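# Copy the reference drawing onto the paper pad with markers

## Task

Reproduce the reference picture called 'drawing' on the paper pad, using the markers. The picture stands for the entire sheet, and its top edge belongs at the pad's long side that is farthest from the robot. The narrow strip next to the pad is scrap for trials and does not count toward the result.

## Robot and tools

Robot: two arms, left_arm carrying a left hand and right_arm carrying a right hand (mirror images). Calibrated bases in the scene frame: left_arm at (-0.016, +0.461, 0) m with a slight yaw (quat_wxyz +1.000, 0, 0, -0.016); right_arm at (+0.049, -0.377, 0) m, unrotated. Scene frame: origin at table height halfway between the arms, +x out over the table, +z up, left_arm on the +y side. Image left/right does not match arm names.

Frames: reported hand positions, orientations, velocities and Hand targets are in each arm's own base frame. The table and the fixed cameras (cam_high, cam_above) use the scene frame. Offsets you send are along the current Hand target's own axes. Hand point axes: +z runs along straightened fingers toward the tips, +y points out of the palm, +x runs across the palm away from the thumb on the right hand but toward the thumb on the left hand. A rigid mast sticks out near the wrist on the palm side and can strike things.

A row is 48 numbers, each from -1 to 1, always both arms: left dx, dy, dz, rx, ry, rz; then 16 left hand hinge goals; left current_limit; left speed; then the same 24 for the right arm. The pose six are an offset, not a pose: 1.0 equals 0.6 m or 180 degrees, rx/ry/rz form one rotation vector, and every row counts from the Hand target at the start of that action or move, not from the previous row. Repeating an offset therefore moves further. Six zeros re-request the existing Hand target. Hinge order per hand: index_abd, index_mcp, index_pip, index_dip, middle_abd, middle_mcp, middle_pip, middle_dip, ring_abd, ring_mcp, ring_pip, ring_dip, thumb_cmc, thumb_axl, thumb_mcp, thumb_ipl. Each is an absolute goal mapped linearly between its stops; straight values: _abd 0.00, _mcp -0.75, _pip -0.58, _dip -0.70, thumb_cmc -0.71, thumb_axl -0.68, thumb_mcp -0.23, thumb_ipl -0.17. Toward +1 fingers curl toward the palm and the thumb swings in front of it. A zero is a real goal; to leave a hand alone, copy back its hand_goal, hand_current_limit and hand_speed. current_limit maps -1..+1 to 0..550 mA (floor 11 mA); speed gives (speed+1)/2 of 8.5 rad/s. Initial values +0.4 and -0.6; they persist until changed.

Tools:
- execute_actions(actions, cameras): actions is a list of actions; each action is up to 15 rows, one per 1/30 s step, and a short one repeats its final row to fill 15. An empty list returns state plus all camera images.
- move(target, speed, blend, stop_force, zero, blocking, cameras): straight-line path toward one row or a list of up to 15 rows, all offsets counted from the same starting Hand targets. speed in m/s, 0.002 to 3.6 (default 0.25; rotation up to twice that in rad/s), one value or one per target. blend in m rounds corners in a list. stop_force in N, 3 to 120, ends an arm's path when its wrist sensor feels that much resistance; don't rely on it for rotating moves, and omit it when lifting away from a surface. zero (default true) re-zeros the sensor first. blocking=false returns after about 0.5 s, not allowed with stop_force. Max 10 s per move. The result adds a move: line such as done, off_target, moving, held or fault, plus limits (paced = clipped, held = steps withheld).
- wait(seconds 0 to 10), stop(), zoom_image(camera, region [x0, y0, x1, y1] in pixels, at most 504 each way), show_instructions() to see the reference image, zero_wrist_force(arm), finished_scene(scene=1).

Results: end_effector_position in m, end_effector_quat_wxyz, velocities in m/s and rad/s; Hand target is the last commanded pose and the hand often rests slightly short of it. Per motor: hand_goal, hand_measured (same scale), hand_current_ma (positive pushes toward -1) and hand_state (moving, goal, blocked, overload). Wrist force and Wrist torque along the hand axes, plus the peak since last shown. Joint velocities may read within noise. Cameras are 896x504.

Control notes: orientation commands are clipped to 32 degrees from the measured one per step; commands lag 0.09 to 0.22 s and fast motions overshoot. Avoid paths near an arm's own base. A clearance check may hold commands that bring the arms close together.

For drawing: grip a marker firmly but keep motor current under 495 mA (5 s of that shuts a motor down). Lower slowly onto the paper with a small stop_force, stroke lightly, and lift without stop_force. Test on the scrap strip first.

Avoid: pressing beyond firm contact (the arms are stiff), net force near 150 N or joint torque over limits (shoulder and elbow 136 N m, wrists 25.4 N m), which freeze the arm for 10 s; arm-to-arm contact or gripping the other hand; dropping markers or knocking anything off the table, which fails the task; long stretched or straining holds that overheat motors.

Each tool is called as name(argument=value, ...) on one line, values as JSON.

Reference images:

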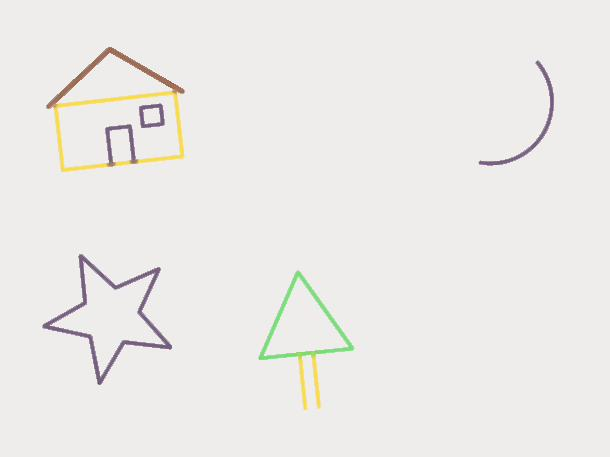

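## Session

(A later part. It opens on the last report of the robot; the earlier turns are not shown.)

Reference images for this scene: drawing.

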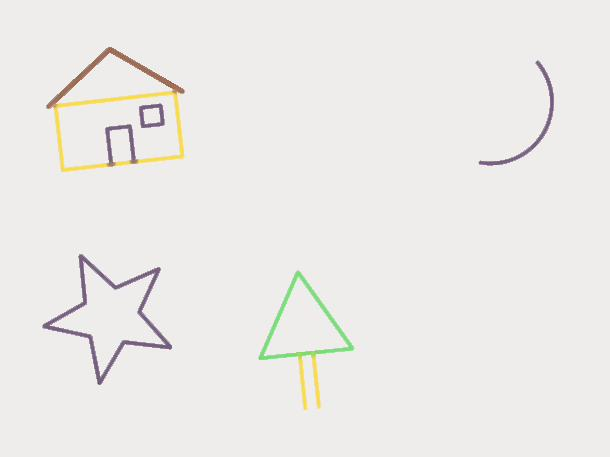

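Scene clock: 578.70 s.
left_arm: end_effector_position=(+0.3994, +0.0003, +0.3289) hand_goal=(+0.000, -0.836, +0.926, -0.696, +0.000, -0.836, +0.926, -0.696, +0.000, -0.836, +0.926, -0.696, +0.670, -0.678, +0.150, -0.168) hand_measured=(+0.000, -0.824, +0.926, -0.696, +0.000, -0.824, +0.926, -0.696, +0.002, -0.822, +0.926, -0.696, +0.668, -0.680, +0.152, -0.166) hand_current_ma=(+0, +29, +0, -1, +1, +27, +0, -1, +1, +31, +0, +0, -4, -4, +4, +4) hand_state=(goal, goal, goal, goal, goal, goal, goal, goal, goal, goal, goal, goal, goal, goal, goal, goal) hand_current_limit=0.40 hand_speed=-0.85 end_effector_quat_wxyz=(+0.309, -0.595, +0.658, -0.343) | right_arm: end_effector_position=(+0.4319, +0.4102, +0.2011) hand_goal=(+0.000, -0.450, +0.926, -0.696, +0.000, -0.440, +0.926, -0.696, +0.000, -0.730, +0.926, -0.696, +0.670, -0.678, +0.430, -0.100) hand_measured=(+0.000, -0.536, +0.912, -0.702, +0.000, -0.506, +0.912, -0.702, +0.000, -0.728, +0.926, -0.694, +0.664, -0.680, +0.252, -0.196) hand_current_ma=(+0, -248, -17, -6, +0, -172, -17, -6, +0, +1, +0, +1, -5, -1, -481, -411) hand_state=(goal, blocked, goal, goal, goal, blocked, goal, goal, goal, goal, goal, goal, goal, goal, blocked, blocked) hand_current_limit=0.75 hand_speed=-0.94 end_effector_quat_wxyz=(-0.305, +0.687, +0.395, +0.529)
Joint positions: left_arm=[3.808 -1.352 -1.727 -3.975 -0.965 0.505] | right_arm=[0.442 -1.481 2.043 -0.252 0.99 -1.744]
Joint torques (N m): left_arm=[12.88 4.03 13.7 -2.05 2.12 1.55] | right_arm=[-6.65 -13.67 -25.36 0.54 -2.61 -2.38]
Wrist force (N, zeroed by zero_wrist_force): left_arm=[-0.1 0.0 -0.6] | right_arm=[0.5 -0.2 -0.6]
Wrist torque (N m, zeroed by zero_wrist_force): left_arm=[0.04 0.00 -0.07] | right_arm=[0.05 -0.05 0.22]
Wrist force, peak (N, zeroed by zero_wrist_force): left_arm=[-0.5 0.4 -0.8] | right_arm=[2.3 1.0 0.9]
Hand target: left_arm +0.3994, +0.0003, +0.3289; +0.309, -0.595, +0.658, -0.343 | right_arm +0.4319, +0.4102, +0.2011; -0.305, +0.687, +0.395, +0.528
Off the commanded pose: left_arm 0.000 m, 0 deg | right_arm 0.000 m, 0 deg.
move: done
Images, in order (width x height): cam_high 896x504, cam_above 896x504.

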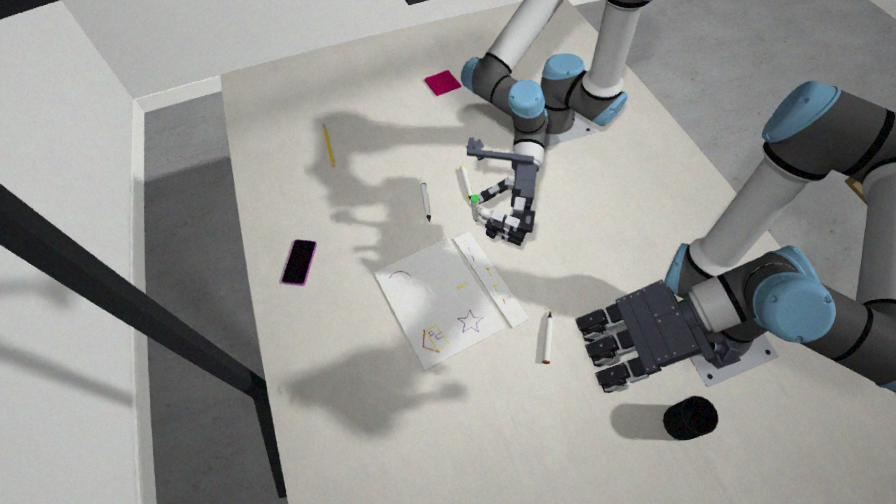

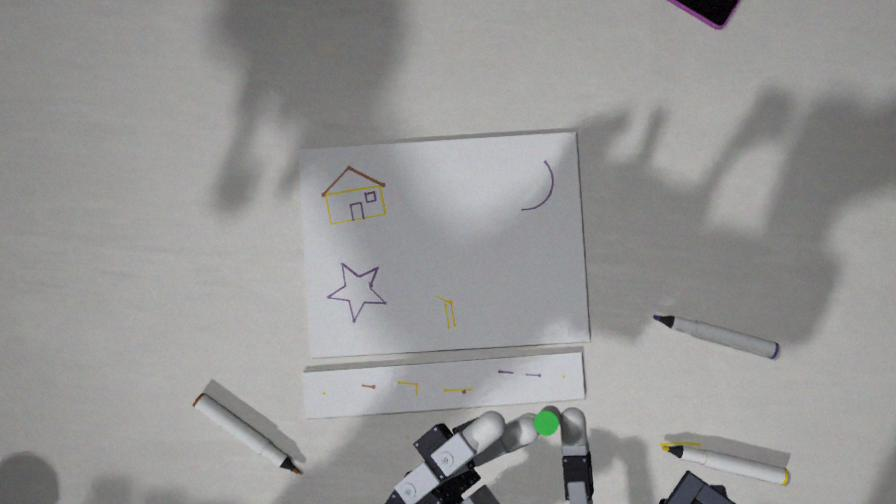

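zero_wrist_force(arm="right_arm")

move(target=[0,0,0,0,0,0, 0,-0.8356,0.927,-0.696,0,-0.8356,0.927,-0.696,0,-0.8356,0.927,-0.696,0.671,-0.677,0.15,-0.168,0.4,-0.85, -0.17788,0,0.04766,0,0,0, 0,-0.45,0.927,-0.696,0,-0.44,0.927,-0.696,0,-0.73,0.927,-0.696,0.671,-0.677,0.43,-0.1,0.75,-0.94], speed=0.15, cameras=["cam_high","cam_above"])

zoom_image(camera="cam_above", region=[450, 340, 610, 504])

zoom_image(camera="cam_high", region=[430, 160, 550, 280])

Wrist force sensor zeroed.

Scene clock: 580.67 s.
left_arm: end_effector_position=(+0.3994, +0.0003, +0.3289) hand_goal=(+0.000, -0.836, +0.926, -0.696, +0.000, -0.836, +0.926, -0.696, +0.000, -0.836, +0.926, -0.696, +0.670, -0.678, +0.150, -0.168) hand_measured=(+0.000, -0.824, +0.926, -0.696, +0.000, -0.824, +0.926, -0.696, +0.002, -0.822, +0.926, -0.696, +0.668, -0.680, +0.152, -0.166) hand_current_ma=(+0, +29, +0, -1, +1, +27, +0, -1, +1, +31, +0, +0, -4, -4, +4, +4) hand_state=(goal, goal, goal, goal, goal, goal, goal, goal, goal, goal, goal, goal, goal, goal, goal, goal) hand_current_limit=0.40 hand_speed=-0.85 end_effector_quat_wxyz=(+0.309, -0.595, +0.658, -0.343) | right_arm: end_effector_position=(+0.4320, +0.4106, +0.0907) hand_goal=(+0.000, -0.450, +0.926, -0.696, +0.000, -0.440, +0.926, -0.696, +0.000, -0.730, +0.926, -0.696, +0.670, -0.678, +0.430, -0.100) hand_measured=(+0.000, -0.536, +0.912, -0.702, +0.000, -0.506, +0.912, -0.702, +0.000, -0.728, +0.926, -0.694, +0.664, -0.680, +0.252, -0.196) hand_current_ma=(+0, -248, -17, -6, +0, -172, -17, -6, +0, +1, +0, +1, -5, -1, -481, -411) hand_state=(goal, blocked, goal, goal, goal, blocked, goal, goal, goal, goal, goal, goal, goal, goal, blocked, blocked) hand_current_limit=0.75 hand_speed=-0.94 end_effector_quat_wxyz=(-0.305, +0.687, +0.395, +0.528) end_effector_velocity=(+0.000, +0.000, -0.001) end_effector_angular_velocity=(+0.001, -0.001, +0.000)
Joint positions: left_arm=[3.808 -1.352 -1.727 -3.975 -0.965 0.505] | right_arm=[0.443 -1.28 2.164 -0.574 0.99 -1.744]
Joint velocities: left_arm=[within noise] | right_arm=[0 0.002 0.001 -0.005 0 0]
Joint torques (N m): left_arm=[13.56 4.67 14.1 -2.09 2.03 1.6] | right_arm=[7.73 -18.03 -6.85 -2.92 1.53 2.15]
Wrist force (N, zeroed by zero_wrist_force): left_arm=[-0.3 0.4 -0.4] | right_arm=[-0.2 -0.2 0.5]
Wrist torque (N m, zeroed by zero_wrist_force): left_arm=[0.05 0.03 -0.10] | right_arm=[-0.07 0.03 -0.22]
Wrist force, peak (N, zeroed by zero_wrist_force): left_arm=[-0.5 0.2 -0.9] | right_arm=[-1.0 -0.4 0.6]
Hand target: left_arm +0.3994, +0.0003, +0.3289; +0.309, -0.595, +0.658, -0.343 | right_arm +0.4320, +0.4106, +0.0906; -0.305, +0.687, +0.395, +0.528
Off the commanded pose: left_arm 0.000 m, 0 deg | right_arm 0.000 m, 0 deg.
move: done
Images, in order (width x height): cam_high 896x504, cam_above 896x504.

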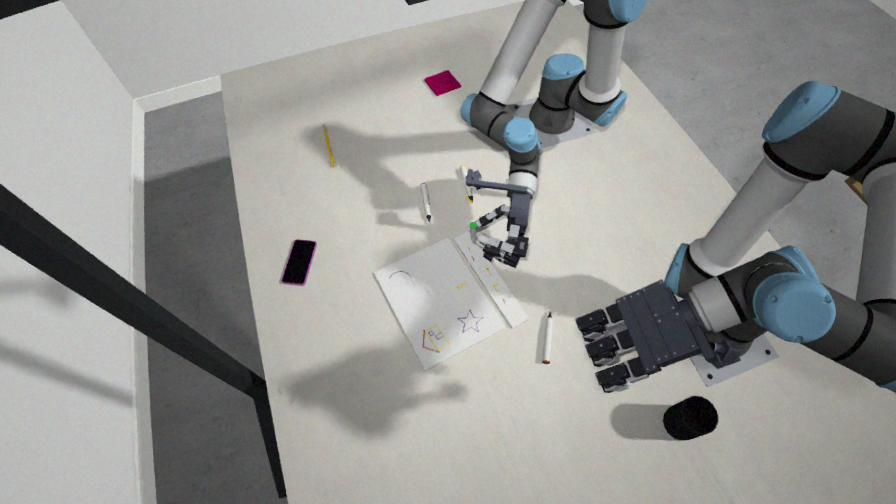

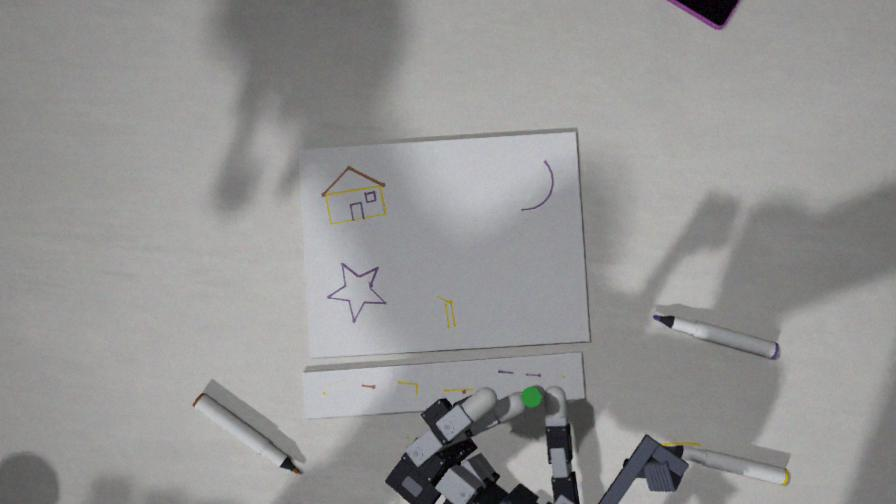

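Scaled by 3.073 from the camera's 896x504 image, which has a finer 1280x720 frame.

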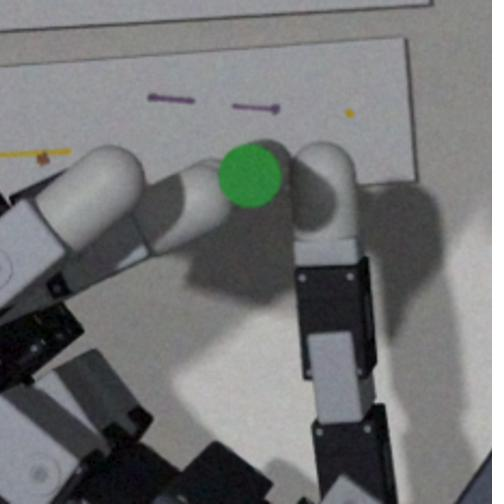

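Scaled by 4.200 from the camera's 896x504 image, which has a finer 1280x720 frame.

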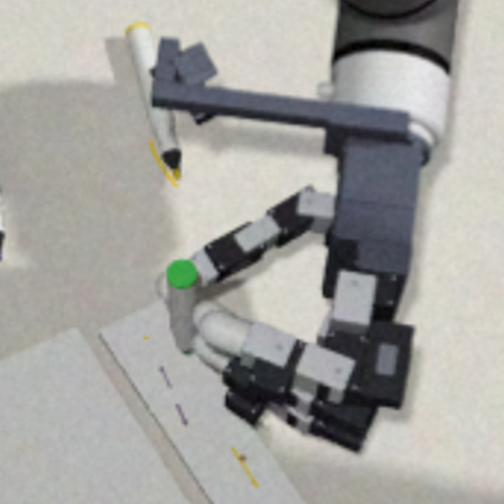

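move(target=[0,0,0,0,0,0, 0,-0.8356,0.927,-0.696,0,-0.8356,0.927,-0.696,0,-0.8356,0.927,-0.696,0.671,-0.677,0.15,-0.168,0.4,-0.85, -0.03381,0,0.00906,0,0,0, 0,-0.45,0.927,-0.696,0,-0.44,0.927,-0.696,0,-0.73,0.927,-0.696,0.671,-0.677,0.43,-0.1,0.75,-0.94], speed=0.008, stop_force=3)

Scene clock: 584.40 s.
left_arm: end_effector_position=(+0.3994, +0.0003, +0.3289) hand_goal=(+0.000, -0.836, +0.926, -0.696, +0.000, -0.836, +0.926, -0.696, +0.000, -0.836, +0.926, -0.696, +0.670, -0.678, +0.150, -0.168) hand_measured=(+0.000, -0.824, +0.926, -0.696, +0.000, -0.824, +0.926, -0.696, +0.002, -0.822, +0.926, -0.696, +0.668, -0.680, +0.152, -0.166) hand_current_ma=(+0, +29, +0, -1, +1, +27, +0, -1, +1, +31, +0, +0, -4, -4, +4, +4) hand_state=(goal, goal, goal, goal, goal, goal, goal, goal, goal, goal, goal, goal, goal, goal, goal, goal) hand_current_limit=0.40 hand_speed=-0.85 end_effector_quat_wxyz=(+0.309, -0.595, +0.658, -0.343) | right_arm: end_effector_position=(+0.4320, +0.4106, +0.0753) hand_goal=(+0.000, -0.450, +0.926, -0.696, +0.000, -0.440, +0.926, -0.696, +0.000, -0.730, +0.926, -0.696, +0.670, -0.678, +0.430, -0.100) hand_measured=(+0.000, -0.536, +0.912, -0.702, +0.000, -0.506, +0.912, -0.702, +0.000, -0.728, +0.926, -0.694, +0.666, -0.678, +0.252, -0.196) hand_current_ma=(+0, -248, -17, -6, +0, -172, -17, -6, +0, +1, +0, +1, -3, +0, -481, -411) hand_state=(goal, blocked, goal, goal, goal, blocked, goal, goal, goal, goal, goal, goal, goal, goal, blocked, blocked) hand_current_limit=0.75 hand_speed=-0.94 end_effector_quat_wxyz=(-0.305, +0.687, +0.395, +0.529)
Joint positions: left_arm=[3.808 -1.352 -1.727 -3.975 -0.965 0.505] | right_arm=[0.443 -1.245 2.175 -0.619 0.99 -1.744]
Joint torques (N m): left_arm=[12.44 4.53 14.81 -1.88 1.67 1.39] | right_arm=[5.13 -39.68 -19.61 1.46 1.34 1.83]
Wrist force (N, zeroed by zero_wrist_force): left_arm=[-0.4 0.3 -0.6] | right_arm=[3.0 -0.4 0.1]
Wrist torque (N m, zeroed by zero_wrist_force): left_arm=[0.06 0.04 -0.11] | right_arm=[-0.05 -0.02 -0.25]
Wrist force, peak (N, zeroed by zero_wrist_force): left_arm=[-0.5 0.3 -1.0] | right_arm=[4.8 -0.7 -0.1]
Hand target: left_arm +0.3994, +0.0003, +0.3289; +0.309, -0.595, +0.658, -0.343 | right_arm +0.4320, +0.4106, +0.0753; -0.305, +0.687, +0.395, +0.529 (not the last commanded pose)
Off the commanded pose: left_arm 0.000 m, 0 deg | right_arm 0.006 m, 0 deg.
move: contact (right_arm)

move(target=[[0,0,0,0,0,0, 0,-0.8356,0.927,-0.696,0,-0.8356,0.927,-0.696,0,-0.8356,0.927,-0.696,0.671,-0.677,0.15,-0.168,0.4,-0.85, 0.0008,0,-0.0002,0,0,0, 0,-0.45,0.927,-0.696,0,-0.44,0.927,-0.696,0,-0.73,0.927,-0.696,0.671,-0.677,0.43,-0.1,0.75,-0.94],[0,0,0,0,0,0, 0,-0.8356,0.927,-0.696,0,-0.8356,0.927,-0.696,0,-0.8356,0.927,-0.696,0.671,-0.677,0.15,-0.168,0.4,-0.85, -0.00299,0.00833,-0.01414,0,0,0, 0,-0.45,0.927,-0.696,0,-0.44,0.927,-0.696,0,-0.73,0.927,-0.696,0.671,-0.677,0.43,-0.1,0.75,-0.94],[0,0,0,0,0,0, 0,-0.8356,0.927,-0.696,0,-0.8356,0.927,-0.696,0,-0.8356,0.927,-0.696,0.671,-0.677,0.15,-0.168,0.4,-0.85, 0.04456,0.00833,-0.02688,0,0,0, 0,-0.45,0.927,-0.696,0,-0.44,0.927,-0.696,0,-0.73,0.927,-0.696,0.671,-0.677,0.43,-0.1,0.75,-0.94],[0,0,0,0,0,0, 0,-0.8356,0.927,-0.696,0,-0.8356,0.927,-0.696,0,-0.8356,0.927,-0.696,0.671,-0.677,0.15,-0.168,0.4,-0.85, 0.10736,0.01725,0.20947,0,0,0, 0,-0.45,0.927,-0.696,0,-0.44,0.927,-0.696,0,-0.73,0.927,-0.696,0.671,-0.677,0.43,-0.1,0.75,-0.94]], speed=[0.01,0.03,0.1,0.2], blend=[0,0,0.005,0], cameras=["cam_above"])

zoom_image(camera="cam_above", region=[500, 350, 600, 410])

Scene clock: 590.43 s.
left_arm: end_effector_position=(+0.3994, +0.0003, +0.3289) hand_goal=(+0.000, -0.836, +0.926, -0.696, +0.000, -0.836, +0.926, -0.696, +0.000, -0.836, +0.926, -0.696, +0.670, -0.678, +0.150, -0.168) hand_measured=(+0.000, -0.824, +0.926, -0.696, +0.000, -0.824, +0.926, -0.696, +0.002, -0.822, +0.926, -0.696, +0.668, -0.680, +0.152, -0.166) hand_current_ma=(+0, +29, +0, -1, +1, +27, +0, -1, +1, +31, +0, +0, -4, -4, +4, +4) hand_state=(goal, goal, goal, goal, goal, goal, goal, goal, goal, goal, goal, goal, goal, goal, goal, goal) hand_current_limit=0.40 hand_speed=-0.85 end_effector_quat_wxyz=(+0.309, -0.595, +0.658, -0.343) | right_arm: end_effector_position=(+0.5101, +0.5247, +0.1055) hand_goal=(+0.000, -0.450, +0.926, -0.696, +0.000, -0.440, +0.926, -0.696, +0.000, -0.730, +0.926, -0.696, +0.670, -0.678, +0.430, -0.100) hand_measured=(+0.000, -0.536, +0.912, -0.702, +0.000, -0.506, +0.912, -0.704, +0.000, -0.728, +0.926, -0.694, +0.664, -0.678, +0.252, -0.196) hand_current_ma=(+0, -248, -17, -6, +0, -172, -17, -6, +0, +1, +0, +1, -5, +0, -481, -411) hand_state=(goal, blocked, goal, goal, goal, blocked, goal, goal, goal, goal, goal, goal, goal, goal, blocked, blocked) hand_current_limit=0.75 hand_speed=-0.94 end_effector_quat_wxyz=(-0.305, +0.687, +0.395, +0.529)
Joint positions: left_arm=[3.808 -1.352 -1.727 -3.975 -0.965 0.505] | right_arm=[0.59 -1.053 1.745 -0.405 1.131 -1.694]
Joint torques (N m): left_arm=[13.8 3.95 14.04 -1.92 1.88 1.28] | right_arm=[8.66 -28.67 -24.9 0.37 1.57 1.81]
Wrist force (N, zeroed by zero_wrist_force): left_arm=[-0.4 0.4 -0.5] | right_arm=[-0.2 0.0 0.3]
Wrist torque (N m, zeroed by zero_wrist_force): left_arm=[0.07 0.03 -0.10] | right_arm=[-0.05 0.03 -0.19]
Wrist force, peak (N, zeroed by zero_wrist_force): left_arm=[-0.7 0.5 -0.5] | right_arm=[3.3 -0.3 0.2]
Hand target: left_arm +0.3994, +0.0003, +0.3289; +0.309, -0.595, +0.658, -0.343 | right_arm +0.5102, +0.5248, +0.1055; -0.305, +0.687, +0.395, +0.529
Off the commanded pose: left_arm 0.000 m, 0 deg | right_arm 0.000 m, 0 deg.
move: done
Images, in order (width x height): cam_above 896x504.

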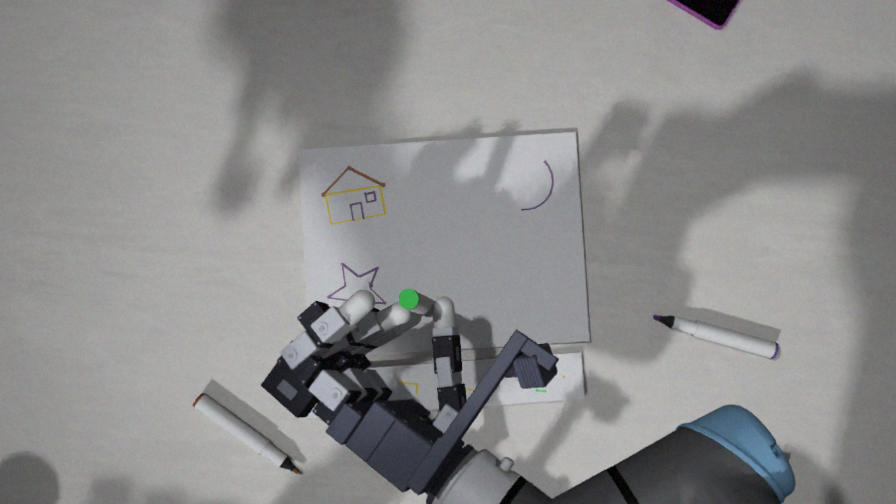

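Scaled by 5.040 from the camera's 896x504 image, which has a finer 1280x720 frame.

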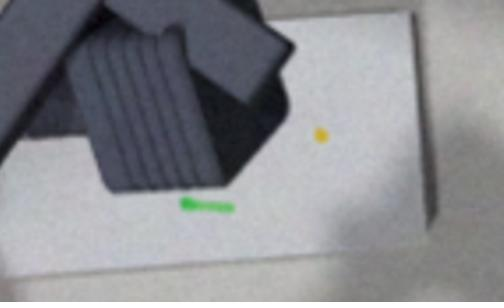

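move(target=[0,0,0,0,0,0, 0,-0.8356,0.927,-0.696,0,-0.8356,0.927,-0.696,0,-0.8356,0.927,-0.696,0.671,-0.677,0.15,-0.168,0.4,-0.85, -0.00841,-0.00473,0.02336,0,0,0, 0,-0.45,0.927,-0.696,0,-0.44,0.927,-0.696,0,-0.73,0.927,-0.696,0.671,-0.677,0.43,-0.1,0.75,-0.94], speed=0.05)

zero_wrist_force(arm="right_arm")

Scene clock: 592.43 s.
left_arm: end_effector_position=(+0.3994, +0.0003, +0.3289) hand_goal=(+0.000, -0.836, +0.926, -0.696, +0.000, -0.836, +0.926, -0.696, +0.000, -0.836, +0.926, -0.696, +0.670, -0.678, +0.150, -0.168) hand_measured=(+0.000, -0.824, +0.926, -0.696, +0.000, -0.824, +0.926, -0.696, +0.002, -0.822, +0.926, -0.696, +0.668, -0.680, +0.152, -0.166) hand_current_ma=(+0, +29, +0, -1, +1, +27, +0, -1, +1, +31, +0, +0, -4, -4, +4, +4) hand_state=(goal, goal, goal, goal, goal, goal, goal, goal, goal, goal, goal, goal, goal, goal, goal, goal) hand_current_limit=0.40 hand_speed=-0.85 end_effector_quat_wxyz=(+0.309, -0.595, +0.658, -0.343) | right_arm: end_effector_position=(+0.5138, +0.5367, +0.0972) hand_goal=(+0.000, -0.450, +0.926, -0.696, +0.000, -0.440, +0.926, -0.696, +0.000, -0.730, +0.926, -0.696, +0.670, -0.678, +0.430, -0.100) hand_measured=(+0.000, -0.536, +0.912, -0.702, +0.000, -0.506, +0.912, -0.704, +0.000, -0.728, +0.926, -0.694, +0.664, -0.678, +0.252, -0.196) hand_current_ma=(+0, -248, -17, -6, +0, -172, -17, -6, +0, +1, +0, +1, -5, +0, -481, -411) hand_state=(goal, blocked, goal, goal, goal, blocked, goal, goal, goal, goal, goal, goal, goal, goal, blocked, blocked) hand_current_limit=0.75 hand_speed=-0.94 end_effector_quat_wxyz=(-0.305, +0.687, +0.395, +0.529)
Joint positions: left_arm=[3.808 -1.352 -1.727 -3.975 -0.965 0.505] | right_arm=[0.606 -1.019 1.713 -0.41 1.146 -1.689]
Joint torques (N m): left_arm=[13.28 3.29 14.65 -1.94 1.82 1.59] | right_arm=[8.42 -30.29 -24.62 -3.19 1.55 1.98]
Wrist force (N, zeroed by zero_wrist_force): left_arm=[-0.5 0.1 -0.8] | right_arm=[0.0 0.0 0.5]
Wrist torque (N m, zeroed by zero_wrist_force): left_arm=[0.06 0.05 -0.11] | right_arm=[-0.04 0.00 -0.18]
Wrist force, peak (N, zeroed by zero_wrist_force): left_arm=[-0.4 0.5 -0.9] | right_arm=[-0.6 0.0 0.7]
Hand target: left_arm +0.3994, +0.0003, +0.3289; +0.309, -0.595, +0.658, -0.343 | right_arm +0.5139, +0.5368, +0.0971; -0.305, +0.687, +0.395, +0.529
Off the commanded pose: left_arm 0.000 m, 0 deg | right_arm 0.000 m, 0 deg.
move: done

Wrist force sensor zeroed.

move(target=[0,0,0,0,0,0, 0,-0.8356,0.927,-0.696,0,-0.8356,0.927,-0.696,0,-0.8356,0.927,-0.696,0.671,-0.677,0.15,-0.168,0.4,-0.85, -0.04186,0,0.01121,0,0,0, 0,-0.45,0.927,-0.696,0,-0.44,0.927,-0.696,0,-0.73,0.927,-0.696,0.671,-0.677,0.43,-0.1,0.75,-0.94], speed=0.008, stop_force=3)

Scene clock: 596.77 s.
left_arm: end_effector_position=(+0.3994, +0.0003, +0.3289) hand_goal=(+0.000, -0.836, +0.926, -0.696, +0.000, -0.836, +0.926, -0.696, +0.000, -0.836, +0.926, -0.696, +0.670, -0.678, +0.150, -0.168) hand_measured=(+0.000, -0.824, +0.926, -0.696, +0.000, -0.824, +0.926, -0.696, +0.002, -0.822, +0.926, -0.696, +0.668, -0.680, +0.152, -0.166) hand_current_ma=(+0, +29, +0, -1, +1, +27, +0, -1, +1, +31, +0, +0, -4, -4, +4, +4) hand_state=(goal, goal, goal, goal, goal, goal, goal, goal, goal, goal, goal, goal, goal, goal, goal, goal) hand_current_limit=0.40 hand_speed=-0.85 end_effector_quat_wxyz=(+0.309, -0.595, +0.658, -0.343) | right_arm: end_effector_position=(+0.5139, +0.5369, +0.0761) hand_goal=(+0.000, -0.450, +0.926, -0.696, +0.000, -0.440, +0.926, -0.696, +0.000, -0.730, +0.926, -0.696, +0.670, -0.678, +0.430, -0.100) hand_measured=(+0.000, -0.536, +0.912, -0.702, +0.000, -0.506, +0.912, -0.704, +0.000, -0.728, +0.926, -0.694, +0.666, -0.678, +0.252, -0.196) hand_current_ma=(+0, -248, -17, -6, +0, -172, -17, -6, +0, +1, +0, +1, -4, +0, -481, -411) hand_state=(goal, blocked, goal, goal, goal, blocked, goal, goal, goal, goal, goal, goal, goal, goal, blocked, blocked) hand_current_limit=0.75 hand_speed=-0.94 end_effector_quat_wxyz=(-0.305, +0.687, +0.395, +0.529)
Joint positions: left_arm=[3.808 -1.352 -1.727 -3.975 -0.965 0.505] | right_arm=[0.606 -0.986 1.726 -0.456 1.147 -1.689]
Joint torques (N m): left_arm=[12.7 4.19 13.33 -1.7 1.73 1.59] | right_arm=[6.12 -51.45 -21.49 1.55 1.57 1.86]
Wrist force (N, zeroed by zero_wrist_force): left_arm=[-0.4 0.3 -0.7] | right_arm=[2.7 -0.3 0.0]
Wrist torque (N m, zeroed by zero_wrist_force): left_arm=[0.07 0.04 -0.11] | right_arm=[-0.04 0.01 -0.09]
Wrist force, peak (N, zeroed by zero_wrist_force): left_arm=[-0.4 0.4 -0.9] | right_arm=[4.3 -0.5 -0.4]
Hand target: left_arm +0.3994, +0.0003, +0.3289; +0.309, -0.595, +0.658, -0.343 | right_arm +0.5139, +0.5369, +0.0761; -0.305, +0.687, +0.395, +0.529 (not the last commanded pose)
Off the commanded pose: left_arm 0.000 m, 0 deg | right_arm 0.005 m, 0 deg.
move: contact (right_arm)

move(target=[[0,0,0,0,0,0, 0,-0.8356,0.927,-0.696,0,-0.8356,0.927,-0.696,0,-0.8356,0.927,-0.696,0.671,-0.677,0.15,-0.168,0.4,-0.85, 0.00072,0,-0.00019,0,0,0, 0,-0.45,0.927,-0.696,0,-0.44,0.927,-0.696,0,-0.73,0.927,-0.696,0.671,-0.677,0.43,-0.1,0.75,-0.94],[0,0,0,0,0,0, 0,-0.8356,0.927,-0.696,0,-0.8356,0.927,-0.696,0,-0.8356,0.927,-0.696,0.671,-0.677,0.15,-0.168,0.4,-0.85, -0.01406,0.05338,-0.0544,0,0,0, 0,-0.45,0.927,-0.696,0,-0.44,0.927,-0.696,0,-0.73,0.927,-0.696,0.671,-0.677,0.43,-0.1,0.75,-0.94]], speed=[0.01,0.03], blend=0, cameras=["cam_above"])

zoom_image(camera="cam_above", region=[400, 240, 500, 340])

Scene clock: 600.03 s.
left_arm: end_effector_position=(+0.3994, +0.0003, +0.3289) hand_goal=(+0.000, -0.836, +0.926, -0.696, +0.000, -0.836, +0.926, -0.696, +0.000, -0.836, +0.926, -0.696, +0.670, -0.678, +0.150, -0.168) hand_measured=(+0.000, -0.824, +0.926, -0.696, +0.000, -0.824, +0.926, -0.696, +0.002, -0.822, +0.926, -0.696, +0.668, -0.680, +0.152, -0.166) hand_current_ma=(+0, +29, +0, -1, +1, +27, +0, -1, +1, +31, +0, +0, -4, -4, +4, +4) hand_state=(goal, goal, goal, goal, goal, goal, goal, goal, goal, goal, goal, goal, goal, goal, goal, goal) hand_current_limit=0.40 hand_speed=-0.85 end_effector_quat_wxyz=(+0.309, -0.595, +0.658, -0.343) | right_arm: end_effector_position=(+0.5247, +0.4919, +0.0762) hand_goal=(+0.000, -0.450, +0.926, -0.696, +0.000, -0.440, +0.926, -0.696, +0.000, -0.730, +0.926, -0.696, +0.670, -0.678, +0.430, -0.100) hand_measured=(+0.000, -0.536, +0.912, -0.702, +0.000, -0.506, +0.912, -0.704, +0.000, -0.728, +0.926, -0.694, +0.664, -0.678, +0.252, -0.196) hand_current_ma=(+0, -248, -17, -6, +0, -172, -18, -7, +0, +1, +0, +1, -5, +0, -481, -411) hand_state=(goal, blocked, goal, goal, goal, blocked, goal, goal, goal, goal, goal, goal, goal, goal, blocked, blocked) hand_current_limit=0.75 hand_speed=-0.94 end_effector_quat_wxyz=(-0.305, +0.687, +0.395, +0.529)
Joint positions: left_arm=[3.808 -1.352 -1.727 -3.975 -0.965 0.505] | right_arm=[0.516 -1.03 1.806 -0.479 1.06 -1.718]
Joint torques (N m): left_arm=[13.06 4.25 13.88 -1.88 1.82 1.59] | right_arm=[-7.87 -49.82 -8.48 -2.89 -1.89 -2.49]
Wrist force (N, zeroed by zero_wrist_force): left_arm=[-0.3 0.3 -0.4] | right_arm=[1.6 -0.5 -0.4]
Wrist torque (N m, zeroed by zero_wrist_force): left_arm=[0.05 0.03 -0.09] | right_arm=[-0.01 -0.02 0.14]
Wrist force, peak (N, zeroed by zero_wrist_force): left_arm=[-0.3 0.6 -1.0] | right_arm=[3.0 -0.3 -0.3]
Hand target: left_arm +0.3994, +0.0003, +0.3289; +0.309, -0.595, +0.658, -0.343 | right_arm +0.5247, +0.4917, +0.0762; -0.305, +0.687, +0.395, +0.529
Off the commanded pose: left_arm 0.000 m, 0 deg | right_arm 0.000 m, 0 deg.
move: done
Images, in order (width x height): cam_above 896x504.

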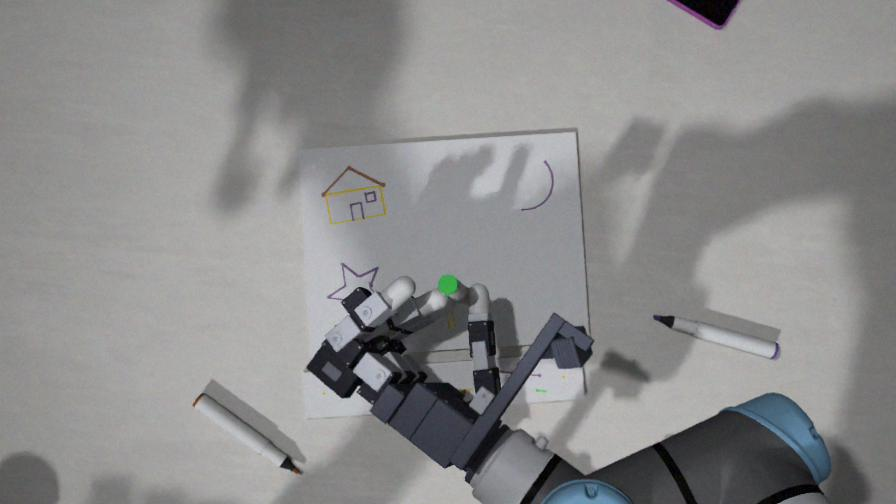

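Scaled by 5.040 from the camera's 896x504 image, which has a finer 1280x720 frame.

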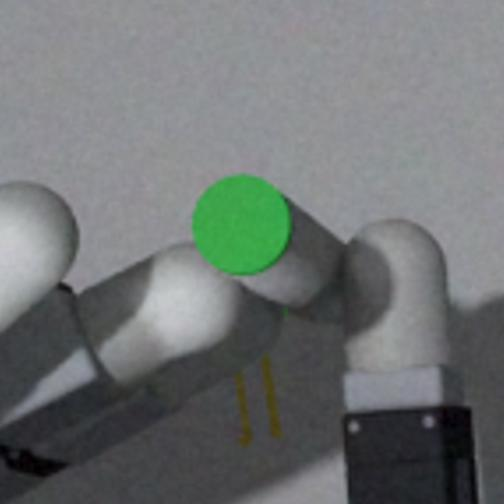

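move(target=[0,0,0,0,0,0, 0,-0.8356,0.927,-0.696,0,-0.8356,0.927,-0.696,0,-0.8356,0.927,-0.696,0.671,-0.677,0.15,-0.168,0.4,-0.85, 0.02005,0.02217,0.07323,0,0,0, 0,-0.45,0.927,-0.696,0,-0.44,0.927,-0.696,0,-0.73,0.927,-0.696,0.671,-0.677,0.43,-0.1,0.75,-0.94], speed=0.03, cameras=["cam_above"])

zoom_image(camera="cam_above", region=[400, 240, 500, 340])

Scene clock: 602.43 s.
left_arm: end_effector_position=(+0.3994, +0.0003, +0.3289) hand_goal=(+0.000, -0.836, +0.926, -0.696, +0.000, -0.836, +0.926, -0.696, +0.000, -0.836, +0.926, -0.696, +0.670, -0.678, +0.150, -0.168) hand_measured=(+0.000, -0.824, +0.926, -0.696, +0.000, -0.824, +0.926, -0.696, +0.002, -0.822, +0.926, -0.696, +0.668, -0.680, +0.152, -0.166) hand_current_ma=(+0, +29, +0, -1, +1, +27, +0, -1, +1, +31, +0, +0, -4, -4, +4, +4) hand_state=(goal, goal, goal, goal, goal, goal, goal, goal, goal, goal, goal, goal, goal, goal, goal, goal) hand_current_limit=0.40 hand_speed=-0.85 end_effector_quat_wxyz=(+0.309, -0.595, +0.658, -0.343) | right_arm: end_effector_position=(+0.5590, +0.5244, +0.0766) hand_goal=(+0.000, -0.450, +0.926, -0.696, +0.000, -0.440, +0.926, -0.696, +0.000, -0.730, +0.926, -0.696, +0.670, -0.678, +0.430, -0.100) hand_measured=(+0.000, -0.536, +0.912, -0.702, +0.000, -0.506, +0.910, -0.706, +0.000, -0.728, +0.926, -0.694, +0.664, -0.678, +0.252, -0.196) hand_current_ma=(+0, -248, -17, -6, +0, -172, -21, -9, +0, +1, +0, +1, -5, +0, -481, -411) hand_state=(goal, blocked, goal, goal, goal, blocked, goal, goal, goal, goal, goal, goal, goal, goal, blocked, blocked) hand_current_limit=0.75 hand_speed=-0.94 end_effector_quat_wxyz=(-0.305, +0.687, +0.395, +0.529)
Joint positions: left_arm=[3.808 -1.352 -1.727 -3.975 -0.965 0.505] | right_arm=[0.537 -0.946 1.651 -0.412 1.081 -1.711]
Joint torques (N m): left_arm=[12.38 4.22 14.19 -1.59 2.05 1.22] | right_arm=[7.43 -33.43 -23.74 0.8 1.62 1.88]
Wrist force (N, zeroed by zero_wrist_force): left_arm=[-0.5 0.0 -0.5] | right_arm=[0.1 -0.4 -0.2]
Wrist torque (N m, zeroed by zero_wrist_force): left_arm=[0.02 0.05 -0.10] | right_arm=[-0.05 0.01 -0.04]
Wrist force, peak (N, zeroed by zero_wrist_force): left_arm=[-0.3 0.4 -0.9] | right_arm=[1.6 -0.7 -0.7]
Hand target: left_arm +0.3994, +0.0003, +0.3289; +0.309, -0.595, +0.658, -0.343 | right_arm +0.5591, +0.5244, +0.0766; -0.305, +0.687, +0.395, +0.529
Off the commanded pose: left_arm 0.000 m, 0 deg | right_arm 0.000 m, 0 deg.
move: done
Images, in order (width x height): cam_above 896x504.

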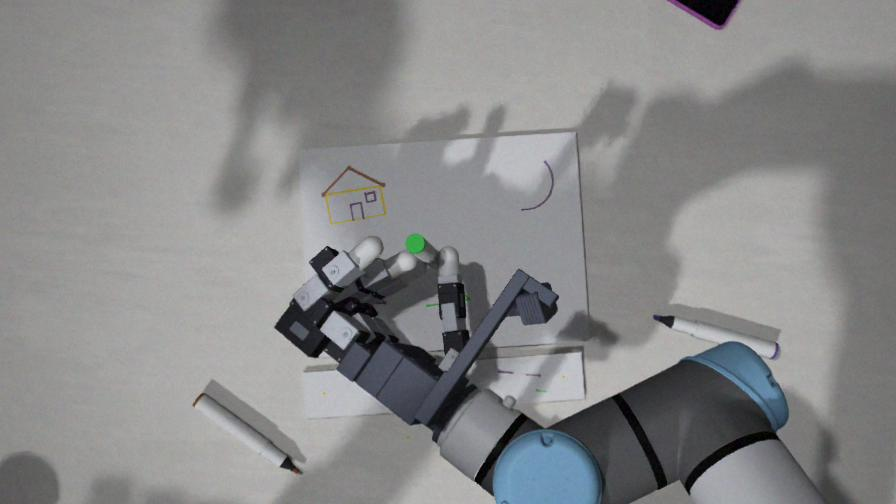

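Scaled by 5.040 from the camera's 896x504 image, which has a finer 1280x720 frame.

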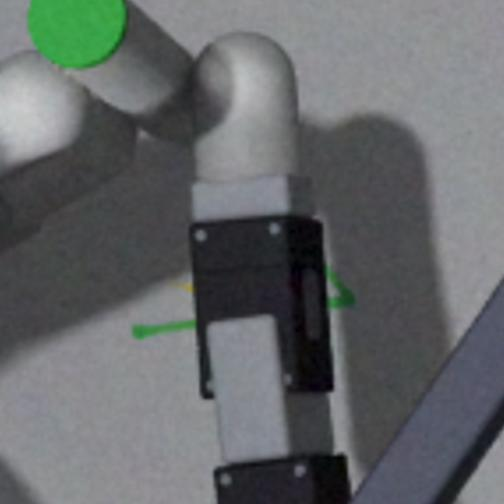

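move(target=[[0,0,0,0,0,0, 0,-0.8356,0.927,-0.696,0,-0.8356,0.927,-0.696,0,-0.8356,0.927,-0.696,0.671,-0.677,0.15,-0.168,0.4,-0.85, 0.02415,0,-0.00647,0,0,0, 0,-0.45,0.927,-0.696,0,-0.44,0.927,-0.696,0,-0.73,0.927,-0.696,0.671,-0.677,0.43,-0.1,0.75,-0.94],[0,0,0,0,0,0, 0,-0.8356,0.927,-0.696,0,-0.8356,0.927,-0.696,0,-0.8356,0.927,-0.696,0.671,-0.677,0.15,-0.168,0.4,-0.85, 0.01971,-0.07566,-0.0256,0,0,0, 0,-0.45,0.927,-0.696,0,-0.44,0.927,-0.696,0,-0.73,0.927,-0.696,0.671,-0.677,0.43,-0.1,0.75,-0.94]], speed=[0.06,0.1], blend=[0.003,0], cameras=["cam_above"])

zoom_image(camera="cam_above", region=[400, 240, 500, 340])

Scene clock: 604.23 s.
left_arm: end_effector_position=(+0.3994, +0.0003, +0.3289) hand_goal=(+0.000, -0.836, +0.926, -0.696, +0.000, -0.836, +0.926, -0.696, +0.000, -0.836, +0.926, -0.696, +0.670, -0.678, +0.150, -0.168) hand_measured=(+0.000, -0.824, +0.926, -0.696, +0.000, -0.824, +0.926, -0.696, +0.002, -0.822, +0.926, -0.696, +0.668, -0.680, +0.152, -0.166) hand_current_ma=(+0, +29, +0, -1, +1, +27, +0, -1, +1, +31, +0, +0, -4, -4, +4, +4) hand_state=(goal, goal, goal, goal, goal, goal, goal, goal, goal, goal, goal, goal, goal, goal, goal, goal) hand_current_limit=0.40 hand_speed=-0.85 end_effector_quat_wxyz=(+0.309, -0.595, +0.658, -0.343) | right_arm: end_effector_position=(+0.5141, +0.5369, +0.0920) hand_goal=(+0.000, -0.450, +0.926, -0.696, +0.000, -0.440, +0.926, -0.696, +0.000, -0.730, +0.926, -0.696, +0.670, -0.678, +0.430, -0.100) hand_measured=(+0.000, -0.536, +0.912, -0.702, +0.000, -0.506, +0.910, -0.706, +0.000, -0.728, +0.926, -0.694, +0.664, -0.678, +0.252, -0.196) hand_current_ma=(+0, -248, -17, -6, +0, -172, -21, -9, +0, +1, +0, +1, -5, +0, -481, -411) hand_state=(goal, blocked, goal, goal, goal, blocked, goal, goal, goal, goal, goal, goal, goal, goal, blocked, blocked) hand_current_limit=0.75 hand_speed=-0.94 end_effector_quat_wxyz=(-0.305, +0.687, +0.395, +0.529)
Joint positions: left_arm=[3.808 -1.352 -1.727 -3.975 -0.965 0.505] | right_arm=[0.606 -1.011 1.716 -0.421 1.146 -1.689]
Joint torques (N m): left_arm=[13.28 3.88 15.22 -1.7 1.79 1.29] | right_arm=[7.14 -53.26 -11.37 -2.96 1.74 1.86]
Wrist force (N, zeroed by zero_wrist_force): left_arm=[-0.5 0.2 -0.6] | right_arm=[-0.3 -0.3 0.1]
Wrist torque (N m, zeroed by zero_wrist_force): left_arm=[0.05 0.05 -0.11] | right_arm=[-0.05 0.04 -0.03]
Wrist force, peak (N, zeroed by zero_wrist_force): left_arm=[-0.3 0.2 -0.9] | right_arm=[-0.1 -0.9 -0.2]
Hand target: left_arm +0.3994, +0.0003, +0.3289; +0.309, -0.595, +0.658, -0.343 | right_arm +0.5139, +0.5369, +0.0920; -0.305, +0.687, +0.395, +0.529
Off the commanded pose: left_arm 0.000 m, 0 deg | right_arm 0.000 m, 0 deg.
move: done
Images, in order (width x height): cam_above 896x504.

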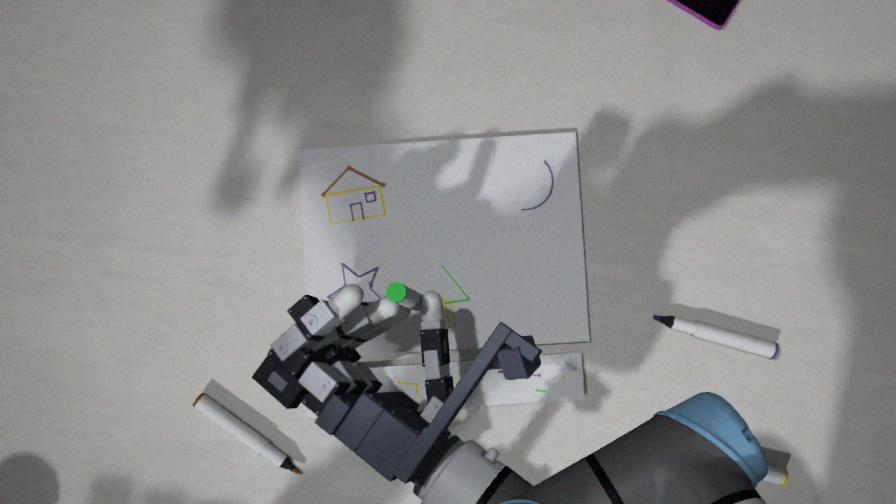

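Scaled by 5.040 from the camera's 896x504 image, which has a finer 1280x720 frame.

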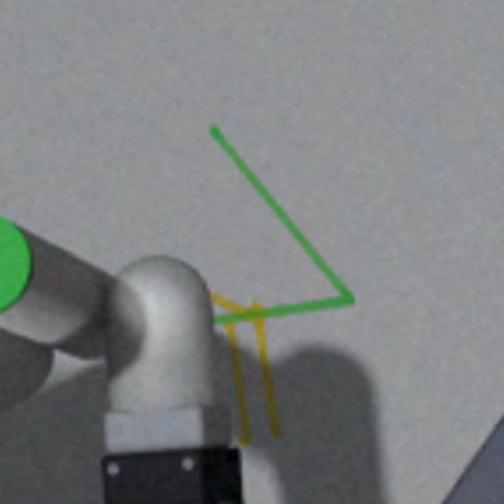

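move(target=[[0,0,0,0,0,0, 0,-0.8356,0.927,-0.696,0,-0.8356,0.927,-0.696,0,-0.8356,0.927,-0.696,0.671,-0.677,0.15,-0.168,0.4,-0.85, -0.02495,0,0.00669,0,0,0, 0,-0.45,0.927,-0.696,0,-0.44,0.927,-0.696,0,-0.73,0.927,-0.696,0.671,-0.677,0.43,-0.1,0.75,-0.94],[0,0,0,0,0,0, 0,-0.8356,0.927,-0.696,0,-0.8356,0.927,-0.696,0,-0.8356,0.927,-0.696,0.671,-0.677,0.15,-0.168,0.4,-0.85, -0.01987,0.07566,0.02565,0,0,0, 0,-0.45,0.927,-0.696,0,-0.44,0.927,-0.696,0,-0.73,0.927,-0.696,0.671,-0.677,0.43,-0.1,0.75,-0.94]], speed=[0.015,0.03], blend=0)

Scene clock: 608.40 s.
left_arm: end_effector_position=(+0.3994, +0.0003, +0.3289) hand_goal=(+0.000, -0.836, +0.926, -0.696, +0.000, -0.836, +0.926, -0.696, +0.000, -0.836, +0.926, -0.696, +0.670, -0.678, +0.150, -0.168) hand_measured=(+0.000, -0.824, +0.926, -0.696, +0.000, -0.824, +0.926, -0.696, +0.002, -0.822, +0.926, -0.696, +0.668, -0.680, +0.152, -0.166) hand_current_ma=(+0, +29, +0, -1, +1, +27, +0, -1, +1, +31, +0, +0, -4, -4, +4, +4) hand_state=(goal, goal, goal, goal, goal, goal, goal, goal, goal, goal, goal, goal, goal, goal, goal, goal) hand_current_limit=0.40 hand_speed=-0.85 end_effector_quat_wxyz=(+0.309, -0.595, +0.658, -0.343) | right_arm: end_effector_position=(+0.5588, +0.5245, +0.0765) hand_goal=(+0.000, -0.450, +0.926, -0.696, +0.000, -0.440, +0.926, -0.696, +0.000, -0.730, +0.926, -0.696, +0.670, -0.678, +0.430, -0.100) hand_measured=(+0.000, -0.536, +0.912, -0.702, +0.000, -0.506, +0.910, -0.706, +0.000, -0.728, +0.926, -0.694, +0.664, -0.678, +0.252, -0.196) hand_current_ma=(+0, -248, -17, -6, +0, -172, -21, -9, +0, +1, +0, +1, -5, +0, -481, -411) hand_state=(goal, blocked, goal, goal, goal, blocked, goal, goal, goal, goal, goal, goal, goal, goal, blocked, blocked) hand_current_limit=0.75 hand_speed=-0.94 end_effector_quat_wxyz=(-0.305, +0.687, +0.395, +0.529)
Joint positions: left_arm=[3.808 -1.352 -1.727 -3.975 -0.965 0.505] | right_arm=[0.538 -0.945 1.651 -0.413 1.081 -1.711]
Joint torques (N m): left_arm=[14.31 4.81 13.96 -1.7 1.71 1.44] | right_arm=[-9.58 -34.81 -22.47 0.92 -2.29 -2.52]
Wrist force (N, zeroed by zero_wrist_force): left_arm=[-0.3 0.4 -0.6] | right_arm=[0.7 -0.2 -0.5]
Wrist torque (N m, zeroed by zero_wrist_force): left_arm=[0.08 0.03 -0.10] | right_arm=[0.02 -0.02 0.17]
Wrist force, peak (N, zeroed by zero_wrist_force): left_arm=[-0.5 0.1 -1.0] | right_arm=[0.8 -0.4 -0.3]
Hand target: left_arm +0.3994, +0.0003, +0.3289; +0.309, -0.595, +0.658, -0.343 | right_arm +0.5591, +0.5244, +0.0765; -0.305, +0.687, +0.395, +0.529
Off the commanded pose: left_arm 0.000 m, 0 deg | right_arm 0.000 m, 0 deg.
move: done

move(target=[[0,0,0,0,0,0, 0,-0.8356,0.927,-0.696,0,-0.8356,0.927,-0.696,0,-0.8356,0.927,-0.696,0.671,-0.677,0.15,-0.168,0.4,-0.85, 0.19962,0,-0.05348,0,0,0, 0,-0.45,0.927,-0.696,0,-0.44,0.927,-0.696,0,-0.73,0.927,-0.696,0.671,-0.677,0.43,-0.1,0.75,-0.94],[0,0,0,0,0,0, 0,-0.8356,0.927,-0.696,0,-0.8356,0.927,-0.696,0,-0.8356,0.927,-0.696,0.671,-0.677,0.15,-0.168,0.4,-0.85, 0.12953,-0.08843,-0.3151,0,0,0, 0,-0.45,0.927,-0.696,0,-0.44,0.927,-0.696,0,-0.73,0.927,-0.696,0.671,-0.677,0.43,-0.1,0.75,-0.94]], speed=[0.2,0.3], blend=[0.02,0], cameras=["cam_above"])

zoom_image(camera="cam_above", region=[290, 120, 610, 370])

zoom_image(camera="cam_above", region=[400, 240, 500, 340])

Scene clock: 613.10 s.
left_arm: end_effector_position=(+0.3994, +0.0003, +0.3289) hand_goal=(+0.000, -0.836, +0.926, -0.696, +0.000, -0.836, +0.926, -0.696, +0.000, -0.836, +0.926, -0.696, +0.670, -0.678, +0.150, -0.168) hand_measured=(+0.000, -0.824, +0.926, -0.696, +0.000, -0.824, +0.926, -0.696, +0.002, -0.822, +0.926, -0.696, +0.668, -0.680, +0.152, -0.166) hand_current_ma=(+0, +29, +0, -1, +1, +27, +0, -1, +1, +31, +0, +0, -4, -4, +4, +4) hand_state=(goal, goal, goal, goal, goal, goal, goal, goal, goal, goal, goal, goal, goal, goal, goal, goal) hand_current_limit=0.40 hand_speed=-0.85 end_effector_quat_wxyz=(+0.309, -0.595, +0.658, -0.343) | right_arm: end_effector_position=(+0.4317, +0.4101, +0.1999) hand_goal=(+0.000, -0.450, +0.926, -0.696, +0.000, -0.440, +0.926, -0.696, +0.000, -0.730, +0.926, -0.696, +0.670, -0.678, +0.430, -0.100) hand_measured=(+0.000, -0.536, +0.912, -0.702, +0.000, -0.506, +0.908, -0.706, +0.000, -0.728, +0.926, -0.694, +0.664, -0.678, +0.252, -0.196) hand_current_ma=(+0, -248, -17, -6, +0, -172, -21, -9, +0, +1, +0, +1, -5, +0, -481, -411) hand_state=(goal, blocked, goal, goal, goal, blocked, goal, goal, goal, goal, goal, goal, goal, goal, blocked, blocked) hand_current_limit=0.75 hand_speed=-0.94 end_effector_quat_wxyz=(-0.305, +0.687, +0.395, +0.529)
Joint positions: left_arm=[3.808 -1.352 -1.727 -3.975 -0.965 0.505] | right_arm=[0.442 -1.48 2.045 -0.256 0.989 -1.744]
Joint torques (N m): left_arm=[13.8 4.23 14.2 -1.57 1.71 1.27] | right_arm=[-6.26 -36.38 -10.43 0.41 -2.09 -2.55]
Wrist force (N, zeroed by zero_wrist_force): left_arm=[-0.5 0.4 -0.4] | right_arm=[0.0 0.1 -0.5]
Wrist torque (N m, zeroed by zero_wrist_force): left_arm=[0.07 0.05 -0.11] | right_arm=[0.05 0.00 0.18]
Wrist force, peak (N, zeroed by zero_wrist_force): left_arm=[-0.4 0.4 -0.9] | right_arm=[-0.2 -0.7 -1.4]
Hand target: left_arm +0.3994, +0.0003, +0.3289; +0.309, -0.595, +0.658, -0.343 | right_arm +0.4316, +0.4100, +0.2000; -0.305, +0.687, +0.395, +0.529
Off the commanded pose: left_arm 0.000 m, 0 deg | right_arm 0.000 m, 0 deg.
move: done
Images, in order (width x height): cam_above 896x504.

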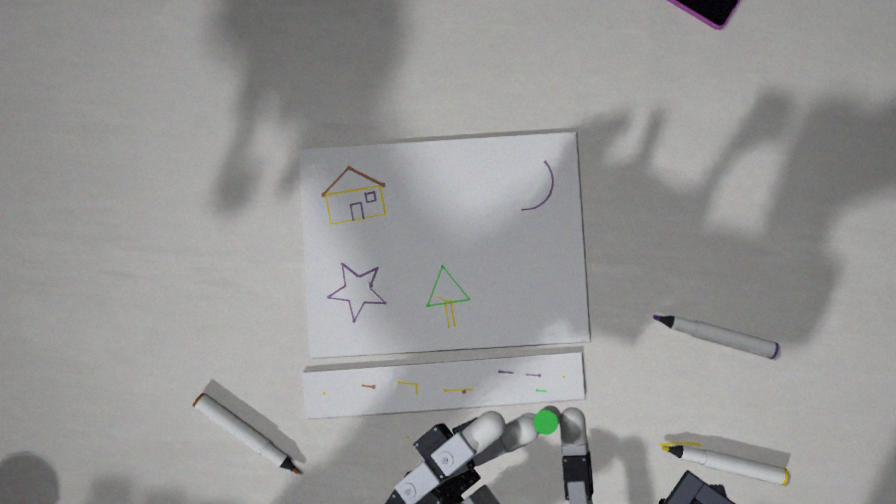

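Scaled by 1.575 from the camera's 896x504 image, which has a finer 1280x720 frame.

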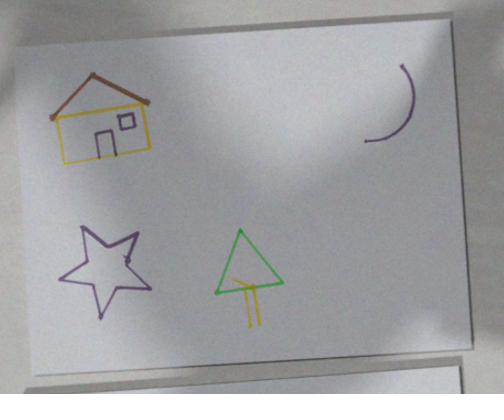

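Scaled by 5.040 from the camera's 896x504 image, which has a finer 1280x720 frame.

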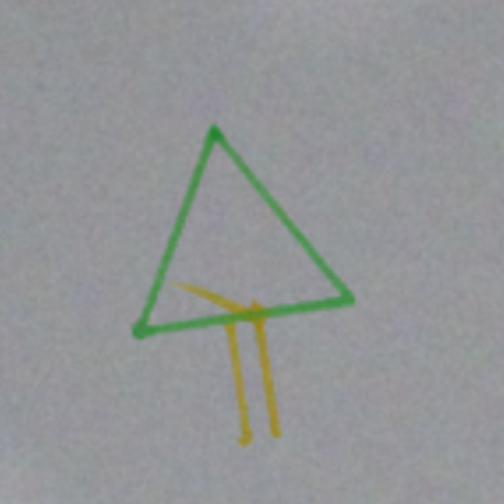

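move(target=[0,0,0,0,0,0, 0,-0.8356,0.927,-0.696,0,-0.8356,0.927,-0.696,0,-0.8356,0.927,-0.696,0.671,-0.677,0.15,-0.168,0.4,-0.85, -0.02998,-0.0763,-0.1119,-0.3684,0.2052,0.5966, 0,-0.45,0.927,-0.696,0,-0.44,0.927,-0.696,0,-0.73,0.927,-0.696,0.671,-0.677,0.43,-0.1,0.75,-0.94], speed=0.4)

Scene clock: 617.43 s.
left_arm: end_effector_position=(+0.3994, +0.0003, +0.3289) hand_goal=(+0.000, -0.836, +0.926, -0.696, +0.000, -0.836, +0.926, -0.696, +0.000, -0.836, +0.926, -0.696, +0.670, -0.678, +0.150, -0.168) hand_measured=(+0.000, -0.824, +0.926, -0.696, +0.000, -0.824, +0.926, -0.696, +0.002, -0.822, +0.926, -0.696, +0.668, -0.680, +0.152, -0.166) hand_current_ma=(+0, +29, +0, -1, +1, +27, +0, -1, +1, +31, +0, +0, -4, -4, +4, +4) hand_state=(goal, goal, goal, goal, goal, goal, goal, goal, goal, goal, goal, goal, goal, goal, goal, goal) hand_current_limit=0.40 hand_speed=-0.85 end_effector_quat_wxyz=(+0.309, -0.595, +0.658, -0.343) | right_arm: end_effector_position=(+0.3571, +0.3728, +0.1997) hand_goal=(+0.000, -0.450, +0.926, -0.696, +0.000, -0.440, +0.926, -0.696, +0.000, -0.730, +0.926, -0.696, +0.670, -0.678, +0.430, -0.100) hand_measured=(+0.000, -0.536, +0.912, -0.704, +0.000, -0.506, +0.908, -0.706, +0.000, -0.726, +0.926, -0.694, +0.664, -0.678, +0.252, -0.196) hand_current_ma=(+0, -248, -17, -6, +0, -168, -21, -9, +0, +2, +0, +1, -5, +0, -481, -411) hand_state=(goal, blocked, goal, goal, goal, blocked, goal, goal, goal, goal, goal, goal, goal, goal, blocked, blocked) hand_current_limit=0.75 hand_speed=-0.94 end_effector_quat_wxyz=(+0.304, -0.581, +0.670, -0.348)
Joint positions: left_arm=[3.808 -1.352 -1.727 -3.975 -0.965 0.505] | right_arm=[0.724 -1.33 1.604 0.546 2.242 0.593]
Joint torques (N m): left_arm=[13.7 4.22 14.18 -1.45 1.88 1.43] | right_arm=[-7.43 -21.25 -25.81 2.36 -1.13 2.48]
Wrist force (N, zeroed by zero_wrist_force): left_arm=[-0.6 0.2 -0.4] | right_arm=[1.7 0.7 0.5]
Wrist torque (N m, zeroed by zero_wrist_force): left_arm=[0.04 0.06 -0.11] | right_arm=[0.03 -0.20 0.22]
Wrist force, peak (N, zeroed by zero_wrist_force): left_arm=[-0.4 0.4 -0.8] | right_arm=[1.8 1.0 0.9]
Hand target: left_arm +0.3994, +0.0003, +0.3289; +0.309, -0.595, +0.658, -0.343 | right_arm +0.3571, +0.3728, +0.1997; +0.304, -0.581, +0.670, -0.347
Off the commanded pose: left_arm 0.000 m, 0 deg | right_arm 0.000 m, 0 deg.
move: done


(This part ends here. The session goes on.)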